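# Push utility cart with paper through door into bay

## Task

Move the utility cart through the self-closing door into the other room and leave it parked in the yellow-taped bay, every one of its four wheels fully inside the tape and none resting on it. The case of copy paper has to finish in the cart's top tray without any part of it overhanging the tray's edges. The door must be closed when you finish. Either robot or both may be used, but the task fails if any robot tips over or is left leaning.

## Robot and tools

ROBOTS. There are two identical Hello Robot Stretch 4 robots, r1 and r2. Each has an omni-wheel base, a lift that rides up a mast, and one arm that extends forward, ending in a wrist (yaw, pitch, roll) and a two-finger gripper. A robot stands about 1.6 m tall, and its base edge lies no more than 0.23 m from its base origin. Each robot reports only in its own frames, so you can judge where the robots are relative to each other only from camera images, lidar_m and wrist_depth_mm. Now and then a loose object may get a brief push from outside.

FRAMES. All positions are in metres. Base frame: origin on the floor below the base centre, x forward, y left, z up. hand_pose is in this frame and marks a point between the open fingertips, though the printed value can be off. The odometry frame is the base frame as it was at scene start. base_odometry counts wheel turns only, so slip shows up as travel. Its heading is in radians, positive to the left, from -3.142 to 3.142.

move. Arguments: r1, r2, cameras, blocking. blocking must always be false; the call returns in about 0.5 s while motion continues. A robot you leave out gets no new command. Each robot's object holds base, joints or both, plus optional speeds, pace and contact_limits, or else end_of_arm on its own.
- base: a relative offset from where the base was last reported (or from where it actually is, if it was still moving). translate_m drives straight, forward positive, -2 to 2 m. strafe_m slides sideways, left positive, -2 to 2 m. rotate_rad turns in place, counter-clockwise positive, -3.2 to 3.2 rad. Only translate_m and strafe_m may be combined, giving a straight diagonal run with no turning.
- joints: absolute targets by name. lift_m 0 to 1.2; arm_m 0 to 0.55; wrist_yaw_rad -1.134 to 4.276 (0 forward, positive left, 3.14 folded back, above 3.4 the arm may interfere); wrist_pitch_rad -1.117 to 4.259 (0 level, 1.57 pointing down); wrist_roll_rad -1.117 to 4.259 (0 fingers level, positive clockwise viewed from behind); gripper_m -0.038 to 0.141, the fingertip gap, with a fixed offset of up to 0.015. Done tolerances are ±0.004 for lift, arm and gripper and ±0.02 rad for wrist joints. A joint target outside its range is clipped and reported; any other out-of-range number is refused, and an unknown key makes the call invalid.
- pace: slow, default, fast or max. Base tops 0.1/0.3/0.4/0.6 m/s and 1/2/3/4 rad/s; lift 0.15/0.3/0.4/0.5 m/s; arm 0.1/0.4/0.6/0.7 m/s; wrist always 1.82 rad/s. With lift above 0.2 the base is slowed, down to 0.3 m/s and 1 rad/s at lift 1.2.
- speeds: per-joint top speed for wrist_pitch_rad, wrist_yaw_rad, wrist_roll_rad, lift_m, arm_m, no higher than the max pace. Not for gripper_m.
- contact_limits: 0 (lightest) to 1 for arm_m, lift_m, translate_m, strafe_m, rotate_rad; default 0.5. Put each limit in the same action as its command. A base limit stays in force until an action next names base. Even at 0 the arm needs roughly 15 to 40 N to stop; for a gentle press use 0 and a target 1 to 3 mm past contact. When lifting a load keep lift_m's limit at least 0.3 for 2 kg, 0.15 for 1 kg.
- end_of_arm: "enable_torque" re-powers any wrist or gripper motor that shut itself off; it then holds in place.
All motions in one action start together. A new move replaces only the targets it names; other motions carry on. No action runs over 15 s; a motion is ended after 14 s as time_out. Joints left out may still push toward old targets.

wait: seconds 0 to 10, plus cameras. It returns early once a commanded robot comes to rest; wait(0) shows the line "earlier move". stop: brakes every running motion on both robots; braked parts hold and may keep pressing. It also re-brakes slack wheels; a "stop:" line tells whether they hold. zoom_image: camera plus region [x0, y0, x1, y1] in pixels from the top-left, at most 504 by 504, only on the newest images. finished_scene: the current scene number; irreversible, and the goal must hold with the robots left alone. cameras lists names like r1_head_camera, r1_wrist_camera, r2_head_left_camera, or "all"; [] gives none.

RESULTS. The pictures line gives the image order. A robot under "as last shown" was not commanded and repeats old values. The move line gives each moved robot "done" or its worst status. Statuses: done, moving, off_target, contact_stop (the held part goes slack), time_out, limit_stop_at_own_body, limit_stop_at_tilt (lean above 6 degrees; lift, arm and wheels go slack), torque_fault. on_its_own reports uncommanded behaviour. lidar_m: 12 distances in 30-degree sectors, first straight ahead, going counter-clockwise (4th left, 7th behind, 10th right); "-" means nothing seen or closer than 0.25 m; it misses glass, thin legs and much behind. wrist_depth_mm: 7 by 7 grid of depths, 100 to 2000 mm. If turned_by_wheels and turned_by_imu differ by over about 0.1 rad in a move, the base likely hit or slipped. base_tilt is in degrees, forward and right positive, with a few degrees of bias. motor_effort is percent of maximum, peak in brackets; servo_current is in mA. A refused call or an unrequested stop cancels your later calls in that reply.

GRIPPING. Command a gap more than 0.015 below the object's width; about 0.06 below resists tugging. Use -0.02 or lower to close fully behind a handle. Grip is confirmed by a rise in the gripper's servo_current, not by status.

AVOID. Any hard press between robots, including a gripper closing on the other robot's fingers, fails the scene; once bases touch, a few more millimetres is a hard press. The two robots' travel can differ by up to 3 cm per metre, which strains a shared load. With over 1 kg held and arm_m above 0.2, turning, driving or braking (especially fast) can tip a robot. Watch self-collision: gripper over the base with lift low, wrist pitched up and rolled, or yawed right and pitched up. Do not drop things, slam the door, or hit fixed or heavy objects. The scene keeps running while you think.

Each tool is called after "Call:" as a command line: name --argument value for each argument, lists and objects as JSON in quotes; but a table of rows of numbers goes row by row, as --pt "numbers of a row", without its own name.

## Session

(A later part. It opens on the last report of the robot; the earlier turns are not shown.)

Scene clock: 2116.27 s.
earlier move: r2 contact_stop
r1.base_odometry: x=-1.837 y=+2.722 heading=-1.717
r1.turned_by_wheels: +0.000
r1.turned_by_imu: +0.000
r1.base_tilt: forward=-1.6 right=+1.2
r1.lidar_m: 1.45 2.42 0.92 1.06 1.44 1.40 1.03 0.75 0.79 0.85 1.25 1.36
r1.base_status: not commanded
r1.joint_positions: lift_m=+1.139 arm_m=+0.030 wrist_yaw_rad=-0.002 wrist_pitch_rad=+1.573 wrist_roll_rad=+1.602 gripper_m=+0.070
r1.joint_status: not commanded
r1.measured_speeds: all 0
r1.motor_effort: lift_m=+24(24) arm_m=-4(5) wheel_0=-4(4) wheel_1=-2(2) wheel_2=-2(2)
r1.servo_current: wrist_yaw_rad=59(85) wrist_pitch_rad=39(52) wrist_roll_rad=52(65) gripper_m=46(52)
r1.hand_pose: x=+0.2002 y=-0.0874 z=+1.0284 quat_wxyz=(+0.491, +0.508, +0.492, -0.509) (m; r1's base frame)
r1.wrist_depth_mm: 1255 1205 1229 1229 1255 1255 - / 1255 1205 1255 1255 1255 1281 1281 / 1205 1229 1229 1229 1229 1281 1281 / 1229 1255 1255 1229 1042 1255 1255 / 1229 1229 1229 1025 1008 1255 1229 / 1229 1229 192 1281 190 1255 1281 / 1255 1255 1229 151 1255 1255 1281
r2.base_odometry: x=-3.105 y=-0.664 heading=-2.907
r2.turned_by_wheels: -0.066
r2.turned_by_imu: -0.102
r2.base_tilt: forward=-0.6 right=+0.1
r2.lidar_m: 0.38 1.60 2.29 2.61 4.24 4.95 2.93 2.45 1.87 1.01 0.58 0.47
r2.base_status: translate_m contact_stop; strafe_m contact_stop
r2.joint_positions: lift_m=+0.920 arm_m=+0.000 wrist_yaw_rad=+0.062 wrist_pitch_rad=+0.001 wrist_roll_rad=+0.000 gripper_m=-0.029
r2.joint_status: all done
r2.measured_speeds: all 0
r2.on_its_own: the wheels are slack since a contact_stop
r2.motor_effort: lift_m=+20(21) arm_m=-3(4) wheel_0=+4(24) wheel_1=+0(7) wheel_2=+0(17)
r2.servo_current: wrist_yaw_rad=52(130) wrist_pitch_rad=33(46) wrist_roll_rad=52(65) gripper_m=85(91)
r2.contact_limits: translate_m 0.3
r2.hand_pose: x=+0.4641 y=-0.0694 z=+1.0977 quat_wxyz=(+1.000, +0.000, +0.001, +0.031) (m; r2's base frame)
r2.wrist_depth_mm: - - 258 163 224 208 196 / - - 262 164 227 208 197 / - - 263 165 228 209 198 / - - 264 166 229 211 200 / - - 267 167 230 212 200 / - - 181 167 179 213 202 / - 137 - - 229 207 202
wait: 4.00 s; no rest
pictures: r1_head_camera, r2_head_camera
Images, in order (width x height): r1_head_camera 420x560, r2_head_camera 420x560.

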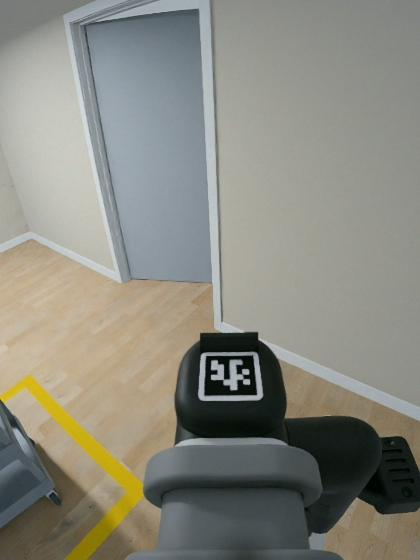

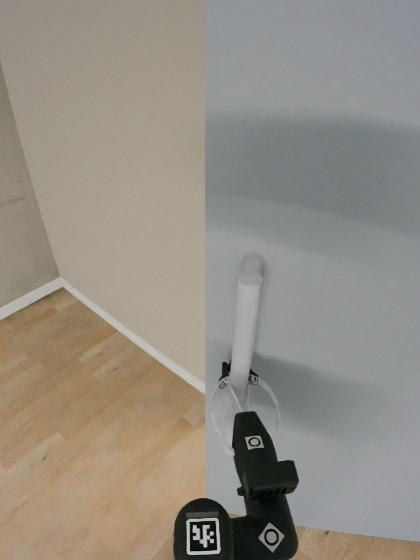

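Call:
move --blocking false --cameras '[]' --r2 '{"base":{"rotate_rad":-0.2},"joints":{"wrist_yaw_rad":0.24},"speeds":{"wrist_yaw_rad":0.5},"contact_limits":{"rotate_rad":0.3}}'

Call:
wait --seconds 2 --cameras '[]'

Call:
move --blocking false --cameras '[]' --r2 '{"base":{"translate_m":0.15,"strafe_m":0.09},"joints":{"wrist_yaw_rad":0.06},"speeds":{"wrist_yaw_rad":0.09},"pace":"slow","contact_limits":{"translate_m":0.35}}'

Call:
wait --seconds 4 --cameras '["r1_head_camera","r2_head_camera"]'

Call:
zoom_image --camera "r1_head_camera" --region '[60, 0, 230, 340]'

Scene clock: 2129.23 s.
earlier move: r2 contact_stop
move: r2 moving
r1: as last shown
r1.turned_by_imu: -0.001
r1.base_tilt: forward=-1.6 right=+1.3
r1.lidar_m: 1.46 2.43 0.93 1.03 1.43 1.40 1.03 0.78 0.77 0.84 1.25 1.36
r1.servo_current: wrist_yaw_rad=59(78) wrist_pitch_rad=46(52) wrist_roll_rad=39(59) gripper_m=46(52)
r1.wrist_depth_mm: 1205 1229 1229 1255 1255 1255 - / 1205 1229 1229 1255 1229 1255 1255 / 1255 1205 1205 1255 1255 1255 1281 / 1229 1229 1281 1229 1025 1205 1281 / 1229 1255 1229 1025 1078 1229 1281 / 1205 1229 193 1255 191 1255 1255 / 1229 1255 1229 152 1255 1255 1255
r2.base_odometry: x=-3.105 y=-0.665 heading=-3.081
r2.turned_by_wheels: -0.175
r2.turned_by_imu: -0.167
r2.base_tilt: forward=-0.6 right=+0.0
r2.lidar_m: 0.41 1.26 2.31 2.43 3.43 4.95 3.39 2.50 2.42 1.15 0.65 0.50
r2.base_status: earlier translate_m contact_stop (by the wheels' count: +0.220 of +0.180); earlier strafe_m contact_stop (by the wheels' count: +0.066 of +0.105); rotate_rad moving
r2.joint_positions: lift_m=+0.920 arm_m=+0.000 wrist_yaw_rad=+0.256 wrist_pitch_rad=+0.001 wrist_roll_rad=+0.000 gripper_m=-0.029
r2.joint_status: wrist_yaw_rad moving
r2.measured_speeds: translate_m=+0.000 strafe_m=-0.001 rotate_rad=-0.306 lift_m=+0.000 arm_m=+0.000 wrist_yaw_rad=+0.162 wrist_pitch_rad=+0.000 wrist_roll_rad=+0.000
r2.motor_effort: lift_m=+20(21) arm_m=-1(1) wheel_0=+13(13) wheel_1=+2(6) wheel_2=+20(20)
r2.servo_current: wrist_yaw_rad=150(150) wrist_pitch_rad=46(46) wrist_roll_rad=46(59) gripper_m=85(91)
r2.contact_limits: rotate_rad 0.3
r2.hand_pose: x=+0.4720 y=-0.0117 z=+1.0977 quat_wxyz=(+0.992, +0.000, +0.001, +0.127) (m; r2's base frame)
r2.wrist_depth_mm: - - 262 163 220 200 187 / - - 263 163 221 200 189 / - - 265 167 221 202 190 / - - 265 168 223 204 190 / - - - 168 225 205 - / - - 181 168 217 206 193 / - - - - 224 202 193
pictures: none
No camera images: "cameras" was empty.

Scene clock: 2130.47 s.
earlier move: r2 off_target
r1.base_odometry: x=-1.837 y=+2.722 heading=-1.717
r1.turned_by_wheels: +0.000
r1.turned_by_imu: +0.000
r1.base_tilt: forward=-1.6 right=+1.3
r1.lidar_m: 1.48 2.42 0.92 1.07 1.44 1.37 1.05 0.77 0.79 0.84 1.23 1.37
r1.base_status: not commanded
r1.joint_positions: lift_m=+1.139 arm_m=+0.030 wrist_yaw_rad=-0.002 wrist_pitch_rad=+1.573 wrist_roll_rad=+1.602 gripper_m=+0.070
r1.joint_status: not commanded
r1.measured_speeds: all 0
r1.motor_effort: lift_m=+24(24) arm_m=-4(5) wheel_0=-4(4) wheel_1=-2(2) wheel_2=-2(2)
r1.servo_current: wrist_yaw_rad=33(78) wrist_pitch_rad=39(52) wrist_roll_rad=52(59) gripper_m=39(52)
r1.hand_pose: x=+0.2002 y=-0.0874 z=+1.0284 quat_wxyz=(+0.491, +0.508, +0.492, -0.509) (m; r1's base frame)
r1.wrist_depth_mm: 1229 1205 1255 1229 1229 1255 - / 1229 1229 1205 1255 1229 1255 1281 / 1182 1229 1229 1255 1229 1255 1255 / 1255 1229 1229 1229 1025 1255 1255 / 1281 1229 1255 1042 1025 1229 1281 / 1205 1229 192 1229 191 1281 1255 / 1255 1229 1229 151 1229 1229 1255
r2.base_odometry: x=-3.106 y=-0.665 heading=-3.105
r2.turned_by_wheels: -0.024
r2.turned_by_imu: +0.020
r2.base_tilt: forward=-0.7 right=+0.0
r2.lidar_m: 0.39 1.26 2.29 2.43 3.52 4.96 3.37 2.54 2.44 1.12 0.62 0.47
r2.base_status: done
r2.joint_positions: lift_m=+0.920 arm_m=+0.000 wrist_yaw_rad=+0.262 wrist_pitch_rad=+0.001 wrist_roll_rad=+0.000 gripper_m=-0.029
r2.joint_status: wrist_yaw_rad off_target (ended at +0.262, target +0.240)
r2.measured_speeds: all 0
r2.on_its_own: wrist_yaw_rad is at rest, and its servo_current (130 mA) is outside its rest range (0 to 104 mA)
r2.motor_effort: lift_m=+20(21) arm_m=-5(5) wheel_0=+5(21) wheel_1=-2(6) wheel_2=+15(20)
r2.servo_current: wrist_yaw_rad=130(150) wrist_pitch_rad=39(46) wrist_roll_rad=46(59) gripper_m=85(91)
r2.contact_limits: rotate_rad 0.3
r2.hand_pose: x=+0.4722 y=-0.0097 z=+1.0977 quat_wxyz=(+0.991, +0.000, +0.001, +0.131) (m; r2's base frame)
r2.wrist_depth_mm: - - - 164 219 200 186 / - - 266 165 221 200 187 / - - 268 165 222 202 189 / - - 271 166 224 203 190 / - - - 167 225 204 - / - - 183 169 181 205 191 / - 152 - - 225 200 191
wait: 1.23 of 2 s (r2 has come to rest)
pictures: none
No camera images: "cameras" was empty.

Scene clock: 2130.97 s.
move: r2 moving
r1: as last shown
r1.lidar_m: 1.43 2.44 0.93 1.06 1.44 1.40 1.04 0.76 0.77 0.84 1.21 1.35
r1.motor_effort: lift_m=+24(24) arm_m=-4(4) wheel_0=-4(4) wheel_1=-2(2) wheel_2=-2(2)
r1.servo_current: wrist_yaw_rad=39(59) wrist_pitch_rad=39(46) wrist_roll_rad=59(72) gripper_m=52(52)
r1.wrist_depth_mm: 1229 1229 1229 1255 1229 1229 - / 1229 1255 1229 1281 1229 1255 1255 / 1229 1255 1255 1281 1255 1255 1255 / 1229 1255 1255 1229 1042 1255 1255 / 1205 1229 1205 1042 1042 1255 1255 / 1255 1255 191 1229 191 1229 1255 / 1255 1255 1255 152 1229 1281 1255
r2.base_odometry: x=-3.117 y=-0.672 heading=-3.105
r2.turned_by_wheels: +0.001
r2.turned_by_imu: +0.001
r2.base_tilt: forward=-0.6 right=+0.0
r2.lidar_m: 0.39 1.27 2.28 2.42 3.48 4.99 3.37 2.52 2.45 1.13 0.63 0.48
r2.base_status: translate_m moving; strafe_m moving
r2.joint_positions: lift_m=+0.920 arm_m=+0.000 wrist_yaw_rad=+0.234 wrist_pitch_rad=+0.001 wrist_roll_rad=+0.000 gripper_m=-0.029
r2.joint_status: wrist_yaw_rad moving
r2.measured_speeds: translate_m=+0.048 strafe_m=+0.030 rotate_rad=+0.000 lift_m=+0.000 arm_m=+0.000 wrist_yaw_rad=-0.100 wrist_pitch_rad=+0.000 wrist_roll_rad=+0.000
r2.motor_effort: lift_m=+20(20) arm_m=-5(5) wheel_0=+3(5) wheel_1=+6(8) wheel_2=+2(14)
r2.servo_current: wrist_yaw_rad=208(280) wrist_pitch_rad=46(46) wrist_roll_rad=46(59) gripper_m=78(91)
r2.contact_limits: translate_m 0.35
r2.hand_pose: x=+0.4718 y=-0.0181 z=+1.0977 quat_wxyz=(+0.993, +0.000, +0.001, +0.117) (m; r2's base frame)
r2.wrist_depth_mm: - - - 165 220 200 187 / - - 264 165 221 201 189 / - - 267 165 222 204 190 / - - 268 167 225 204 191 / - - 270 167 226 204 - / - - 183 168 181 206 193 / - 143 - - 224 199 193
pictures: none
No camera images: "cameras" was empty.

Scene clock: 2134.97 s.
earlier move: r2 contact_stop
r1.base_odometry: x=-1.837 y=+2.722 heading=-1.717
r1.turned_by_wheels: +0.000
r1.turned_by_imu: +0.000
r1.base_tilt: forward=-1.6 right=+1.3
r1.lidar_m: 1.45 2.36 0.92 1.04 1.44 1.39 1.04 0.78 0.76 0.82 1.23 1.36
r1.base_status: not commanded
r1.joint_positions: lift_m=+1.139 arm_m=+0.030 wrist_yaw_rad=-0.002 wrist_pitch_rad=+1.573 wrist_roll_rad=+1.602 gripper_m=+0.070
r1.joint_status: not commanded
r1.measured_speeds: all 0
r1.motor_effort: lift_m=+24(24) arm_m=-4(5) wheel_0=-4(4) wheel_1=-2(2) wheel_2=-2(2)
r1.servo_current: wrist_yaw_rad=59(65) wrist_pitch_rad=39(52) wrist_roll_rad=39(72) gripper_m=33(52)
r1.hand_pose: x=+0.2002 y=-0.0874 z=+1.0284 quat_wxyz=(+0.491, +0.508, +0.492, -0.509) (m; r1's base frame)
r1.wrist_depth_mm: 1255 1229 1205 1229 1255 1229 - / 1255 1255 1255 1229 1255 1281 1281 / 1229 1229 1229 1255 1229 1281 1229 / 1229 1255 1255 1229 1042 1255 1255 / 1229 1255 1229 1025 1008 1229 1255 / 1229 1229 193 1229 191 1255 1281 / 1229 1229 1255 152 1281 1229 1308
r2.base_odometry: x=-3.330 y=-0.715 heading=-3.135
r2.turned_by_wheels: -0.030
r2.turned_by_imu: -0.030
r2.base_tilt: forward=-0.6 right=+0.1
r2.lidar_m: 0.39 0.98 2.13 2.22 3.15 5.14 3.62 2.70 2.39 0.88 0.54 0.46
r2.base_status: translate_m contact_stop; strafe_m contact_stop
r2.joint_positions: lift_m=+0.920 arm_m=+0.000 wrist_yaw_rad=+0.062 wrist_pitch_rad=+0.001 wrist_roll_rad=+0.000 gripper_m=-0.029
r2.joint_status: all done
r2.measured_speeds: translate_m=+0.028 strafe_m=-0.017 rotate_rad=-0.003 lift_m=+0.000 arm_m=+0.000 wrist_yaw_rad=+0.000 wrist_pitch_rad=+0.000 wrist_roll_rad=+0.000
r2.on_its_own: the wheels are slack since a contact_stop
r2.motor_effort: lift_m=+20(20) arm_m=-5(5) wheel_0=-1(27) wheel_1=+1(8) wheel_2=-1(14)
r2.servo_current: wrist_yaw_rad=52(280) wrist_pitch_rad=46(46) wrist_roll_rad=46(59) gripper_m=85(91)
r2.contact_limits: translate_m 0.35
r2.hand_pose: x=+0.4642 y=-0.0693 z=+1.0977 quat_wxyz=(+1.000, +0.000, +0.001, +0.031) (m; r2's base frame)
r2.wrist_depth_mm: - - - 163 222 204 190 / - - - 164 226 204 191 / - - - 165 225 205 193 / - - - 164 228 207 194 / - - - 168 229 207 195 / - - 181 167 181 208 196 / - - - - 229 202 196
wait: 4.00 s; no rest
pictures: r1_head_camera, r2_head_camera
Images, in order (width x height): r1_head_camera 420x560, r2_head_camera 420x560.

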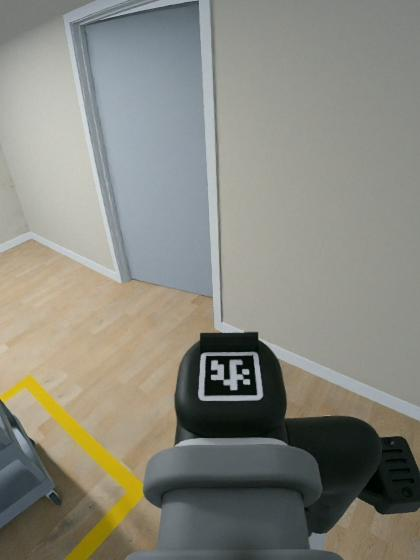

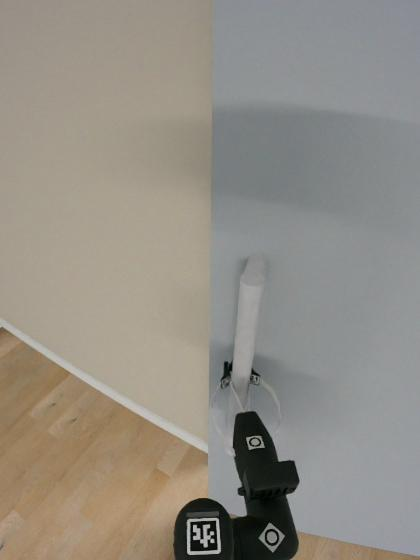

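Scaled by 1.482 from the camera's 420x560 image, which has a finer 600x800 frame.

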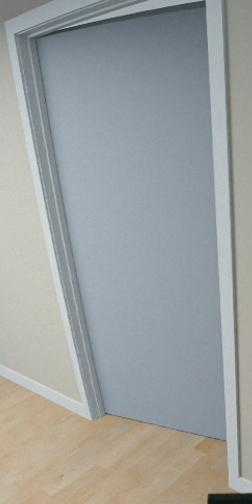

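Call:
move --blocking false --cameras '[]' --r2 '{"base":{"rotate_rad":-0.15},"joints":{"wrist_yaw_rad":0.2},"speeds":{"wrist_yaw_rad":0.5},"contact_limits":{"rotate_rad":0.3}}'

Call:
wait --seconds 2 --cameras '[]'

Call:
move --blocking false --cameras '[]' --r2 '{"base":{"translate_m":0.1,"strafe_m":0.06},"joints":{"wrist_yaw_rad":0.06},"speeds":{"wrist_yaw_rad":0.09},"pace":"slow","contact_limits":{"translate_m":0.35}}'

Call:
wait --seconds 4 --cameras '["r1_head_camera","r2_head_camera"]'

Call:
zoom_image --camera "r1_head_camera" --region '[60, 0, 230, 340]'

Scene clock: 2141.30 s.
earlier move: r2 contact_stop
move: r2 moving
r1: as last shown
r1.lidar_m: 1.46 2.33 0.92 1.05 1.44 1.40 1.06 0.77 0.78 0.84 1.24 1.35
r1.motor_effort: lift_m=+24(24) arm_m=-4(4) wheel_0=-4(4) wheel_1=-2(2) wheel_2=-2(2)
r1.servo_current: wrist_yaw_rad=46(72) wrist_pitch_rad=46(46) wrist_roll_rad=52(65) gripper_m=39(52)
r1.wrist_depth_mm: 1229 1229 1229 1229 1255 1255 - / 1229 1229 1255 1229 1229 1255 1255 / 1205 1229 1229 1255 1255 1229 1255 / 1229 1255 1229 1255 1042 1255 1229 / 1205 1229 1229 1042 1042 1281 1255 / 1229 1255 191 1229 191 1255 1281 / 1255 1229 1229 152 1255 1229 1281
r2.base_odometry: x=-3.380 y=-0.692 heading=+3.024
r2.turned_by_wheels: -0.124
r2.turned_by_imu: -0.119
r2.base_tilt: forward=-0.6 right=+0.0
r2.lidar_m: 0.40 0.81 1.78 2.18 2.77 5.21 4.17 2.80 2.60 0.96 0.54 0.46
r2.base_status: earlier translate_m contact_stop (by the wheels' count: +0.270 of +0.150); earlier strafe_m contact_stop (by the wheels' count: +0.026 of +0.090); rotate_rad moving
r2.joint_positions: lift_m=+0.920 arm_m=+0.000 wrist_yaw_rad=+0.215 wrist_pitch_rad=+0.001 wrist_roll_rad=+0.000 gripper_m=-0.029
r2.joint_status: wrist_yaw_rad moving
r2.measured_speeds: translate_m=+0.000 strafe_m=+0.000 rotate_rad=-0.154 lift_m=+0.000 arm_m=+0.000 wrist_yaw_rad=+0.066 wrist_pitch_rad=+0.000 wrist_roll_rad=+0.000
r2.motor_effort: lift_m=+20(20) arm_m=-5(5) wheel_0=+8(8) wheel_1=+0(6) wheel_2=+22(22)
r2.servo_current: wrist_yaw_rad=59(85) wrist_pitch_rad=39(52) wrist_roll_rad=46(52) gripper_m=85(91)
r2.contact_limits: rotate_rad 0.3
r2.hand_pose: x=+0.4714 y=-0.0238 z=+1.0977 quat_wxyz=(+0.994, +0.000, +0.001, +0.107) (m; r2's base frame)
r2.wrist_depth_mm: - - - 165 215 191 176 / - - - 166 216 191 178 / - - - 166 218 194 178 / - - - 167 220 197 179 / - - - 167 222 196 180 / 1618 - 182 168 180 196 180 / - - - - 220 188 182
pictures: none
No camera images: "cameras" was empty.

Scene clock: 2141.67 s.
earlier move: r2 done
r1.base_odometry: x=-1.837 y=+2.722 heading=-1.717
r1.turned_by_wheels: +0.000
r1.turned_by_imu: +0.000
r1.base_tilt: forward=-1.6 right=+1.3
r1.lidar_m: 1.45 2.34 0.92 1.06 1.43 1.41 1.06 0.76 0.77 0.85 1.23 1.37
r1.base_status: not commanded
r1.joint_positions: lift_m=+1.139 arm_m=+0.030 wrist_yaw_rad=-0.002 wrist_pitch_rad=+1.573 wrist_roll_rad=+1.602 gripper_m=+0.070
r1.joint_status: not commanded
r1.measured_speeds: all 0
r1.motor_effort: lift_m=+24(24) arm_m=-4(4) wheel_0=-4(4) wheel_1=-2(2) wheel_2=-2(2)
r1.servo_current: wrist_yaw_rad=39(72) wrist_pitch_rad=46(46) wrist_roll_rad=59(65) gripper_m=39(52)
r1.hand_pose: x=+0.2002 y=-0.0874 z=+1.0284 quat_wxyz=(+0.491, +0.508, +0.492, -0.509) (m; r1's base frame)
r1.wrist_depth_mm: 1255 1229 1205 1229 1229 1229 - / 1255 1229 1255 1205 1255 1281 1229 / 1205 1255 1229 1255 1255 1255 1255 / 1205 1255 1229 1255 1060 1229 1281 / 1255 1255 1229 1042 1025 1281 1255 / 1229 1205 192 1281 191 1255 1255 / 1229 1255 1229 151 1281 1281 1308
r2.base_odometry: x=-3.380 y=-0.692 heading=+3.020
r2.turned_by_wheels: -0.005
r2.turned_by_imu: -0.004
r2.base_tilt: forward=-0.6 right=+0.0
r2.lidar_m: 0.40 0.80 1.78 2.15 2.77 5.19 4.14 2.79 2.61 0.96 0.56 0.46
r2.base_status: done
r2.joint_positions: lift_m=+0.920 arm_m=+0.000 wrist_yaw_rad=+0.218 wrist_pitch_rad=+0.001 wrist_roll_rad=+0.000 gripper_m=-0.029
r2.joint_status: all done
r2.measured_speeds: all 0
r2.on_its_own: wrist_yaw_rad is at rest, and its servo_current (111 mA) is outside its rest range (0 to 104 mA)
r2.motor_effort: lift_m=+20(20) arm_m=-5(5) wheel_0=+13(14) wheel_1=+2(6) wheel_2=+23(23)
r2.servo_current: wrist_yaw_rad=111(124) wrist_pitch_rad=39(52) wrist_roll_rad=52(59) gripper_m=78(91)
r2.contact_limits: rotate_rad 0.3
r2.hand_pose: x=+0.4715 y=-0.0229 z=+1.0977 quat_wxyz=(+0.994, +0.000, +0.001, +0.109) (m; r2's base frame)
r2.wrist_depth_mm: - - - 167 214 190 175 / - - - 163 216 191 177 / - - - 167 217 193 177 / - - - 167 218 196 179 / - - - 168 221 195 179 / 1618 - 180 167 180 196 180 / - - - - 222 190 181
wait: 0.37 of 2 s (r2 has come to rest)
pictures: none
No camera images: "cameras" was empty.

Scene clock: 2142.17 s.
move: r2 moving
r1: as last shown
r1.base_tilt: forward=-1.6 right=+1.2
r1.lidar_m: 1.48 2.36 0.91 1.02 1.43 1.40 1.07 0.76 0.77 0.85 1.25 1.33
r1.motor_effort: lift_m=+24(24) arm_m=-4(4) wheel_0=-3(4) wheel_1=-2(2) wheel_2=-2(2)
r1.servo_current: wrist_yaw_rad=33(65) wrist_pitch_rad=39(46) wrist_roll_rad=52(72) gripper_m=39(46)
r1.wrist_depth_mm: 1205 1205 1229 1255 1281 1229 - / 1229 1229 1255 1229 1255 1255 1255 / 1255 1229 1229 1229 1255 1255 1255 / 1205 1255 1255 1229 1042 1229 1255 / 1229 1255 1255 1042 1025 1281 1255 / 1205 1229 192 1255 191 1229 1255 / 1229 1229 1205 152 1229 1255 1255
r2.base_odometry: x=-3.392 y=-0.697 heading=+3.020
r2.turned_by_wheels: +0.001
r2.turned_by_imu: +0.001
r2.base_tilt: forward=-0.7 right=+0.1
r2.lidar_m: 0.37 0.81 1.73 2.16 2.78 5.21 4.17 2.83 2.61 0.96 0.55 0.47
r2.base_status: translate_m moving; strafe_m moving
r2.joint_positions: lift_m=+0.920 arm_m=+0.000 wrist_yaw_rad=+0.200 wrist_pitch_rad=+0.001 wrist_roll_rad=+0.000 gripper_m=-0.029
r2.joint_status: wrist_yaw_rad moving
r2.measured_speeds: translate_m=+0.047 strafe_m=+0.028 rotate_rad=+0.001 lift_m=+0.000 arm_m=+0.000 wrist_yaw_rad=-0.114 wrist_pitch_rad=+0.000 wrist_roll_rad=+0.000
r2.motor_effort: lift_m=+20(20) arm_m=-5(5) wheel_0=+3(15) wheel_1=+8(9) wheel_2=+1(20)
r2.servo_current: wrist_yaw_rad=358(410) wrist_pitch_rad=39(46) wrist_roll_rad=39(59) gripper_m=85(85)
r2.contact_limits: translate_m 0.35
r2.hand_pose: x=+0.4710 y=-0.0283 z=+1.0977 quat_wxyz=(+0.995, +0.000, +0.001, +0.100) (m; r2's base frame)
r2.wrist_depth_mm: - - - 166 214 191 177 / - - - 163 216 191 178 / - - - 167 217 195 180 / - - - 167 218 198 180 / - - - 168 221 196 181 / - - 180 168 180 196 182 / - - - - 220 191 182
pictures: none
No camera images: "cameras" was empty.

Scene clock: 2144.00 s.
earlier move: r2 done
r1.base_odometry: x=-1.837 y=+2.722 heading=-1.717
r1.turned_by_wheels: +0.000
r1.turned_by_imu: +0.000
r1.base_tilt: forward=-1.6 right=+1.3
r1.lidar_m: 1.46 2.32 0.92 1.06 1.43 1.40 1.05 0.76 0.78 0.84 1.23 1.35
r1.base_status: not commanded
r1.joint_positions: lift_m=+1.139 arm_m=+0.030 wrist_yaw_rad=-0.002 wrist_pitch_rad=+1.573 wrist_roll_rad=+1.602 gripper_m=+0.070
r1.joint_status: not commanded
r1.measured_speeds: all 0
r1.motor_effort: lift_m=+24(24) arm_m=-4(5) wheel_0=-4(4) wheel_1=-2(2) wheel_2=-2(2)
r1.servo_current: wrist_yaw_rad=46(65) wrist_pitch_rad=46(46) wrist_roll_rad=52(72) gripper_m=39(52)
r1.hand_pose: x=+0.2002 y=-0.0874 z=+1.0284 quat_wxyz=(+0.491, +0.508, +0.492, -0.509) (m; r1's base frame)
r1.wrist_depth_mm: 1229 1229 1255 1255 1255 1255 - / 1229 1229 1229 1229 1255 1229 1281 / 1229 1255 1255 1255 1229 1255 1255 / 1229 1229 1255 1229 1008 1255 1255 / 1229 1255 1255 1025 1042 1255 1255 / 1255 1229 192 1255 191 1281 1255 / 1255 1229 1229 152 1229 1255 1308
r2.base_odometry: x=-3.486 y=-0.739 heading=+3.018
r2.turned_by_wheels: -0.002
r2.turned_by_imu: -0.002
r2.base_tilt: forward=-0.6 right=+0.1
r2.lidar_m: 0.40 0.73 1.56 2.09 2.68 5.28 - 2.91 2.71 0.84 0.54 0.47
r2.base_status: done
r2.joint_positions: lift_m=+0.920 arm_m=+0.000 wrist_yaw_rad=+0.054 wrist_pitch_rad=+0.001 wrist_roll_rad=+0.000 gripper_m=-0.029
r2.joint_status: all done
r2.measured_speeds: all 0
r2.motor_effort: lift_m=+20(20) arm_m=-5(5) wheel_0=-15(16) wheel_1=+1(10) wheel_2=-4(20)
r2.servo_current: wrist_yaw_rad=52(410) wrist_pitch_rad=46(46) wrist_roll_rad=46(59) gripper_m=78(91)
r2.contact_limits: translate_m 0.35
r2.hand_pose: x=+0.4637 y=-0.0718 z=+1.0977 quat_wxyz=(+1.000, +0.000, +0.001, +0.027) (m; r2's base frame)
r2.wrist_depth_mm: - 439 375 165 224 205 191 / - 445 379 165 224 207 193 / - 449 382 166 227 207 195 / - 449 384 167 227 208 196 / - 452 387 167 230 210 197 / - 449 355 168 180 208 198 / - 436 159 - 229 209 198
wait: 1.83 of 4 s (r2 has come to rest)
pictures: r1_head_camera, r2_head_camera
Images, in order (width x height): r1_head_camera 420x560, r2_head_camera 420x560.

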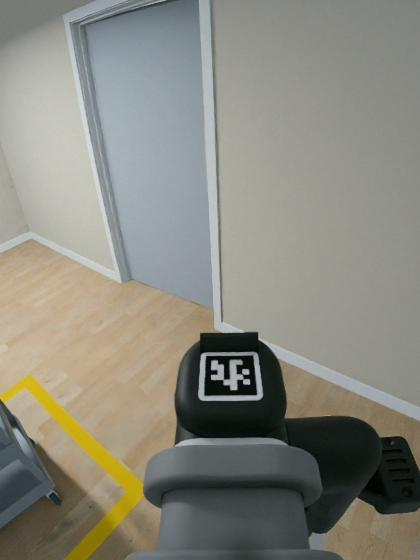

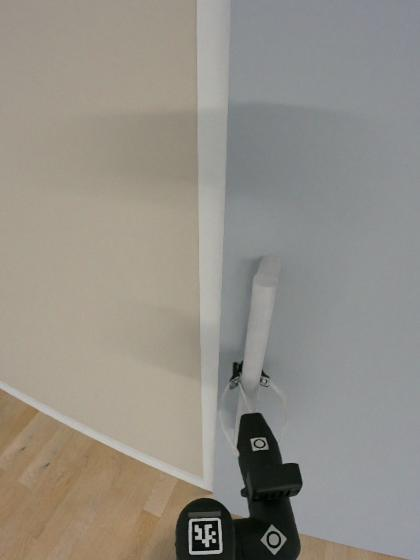

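Scaled by 1.482 from the camera's 420x560 image, which has a finer 600x800 frame.

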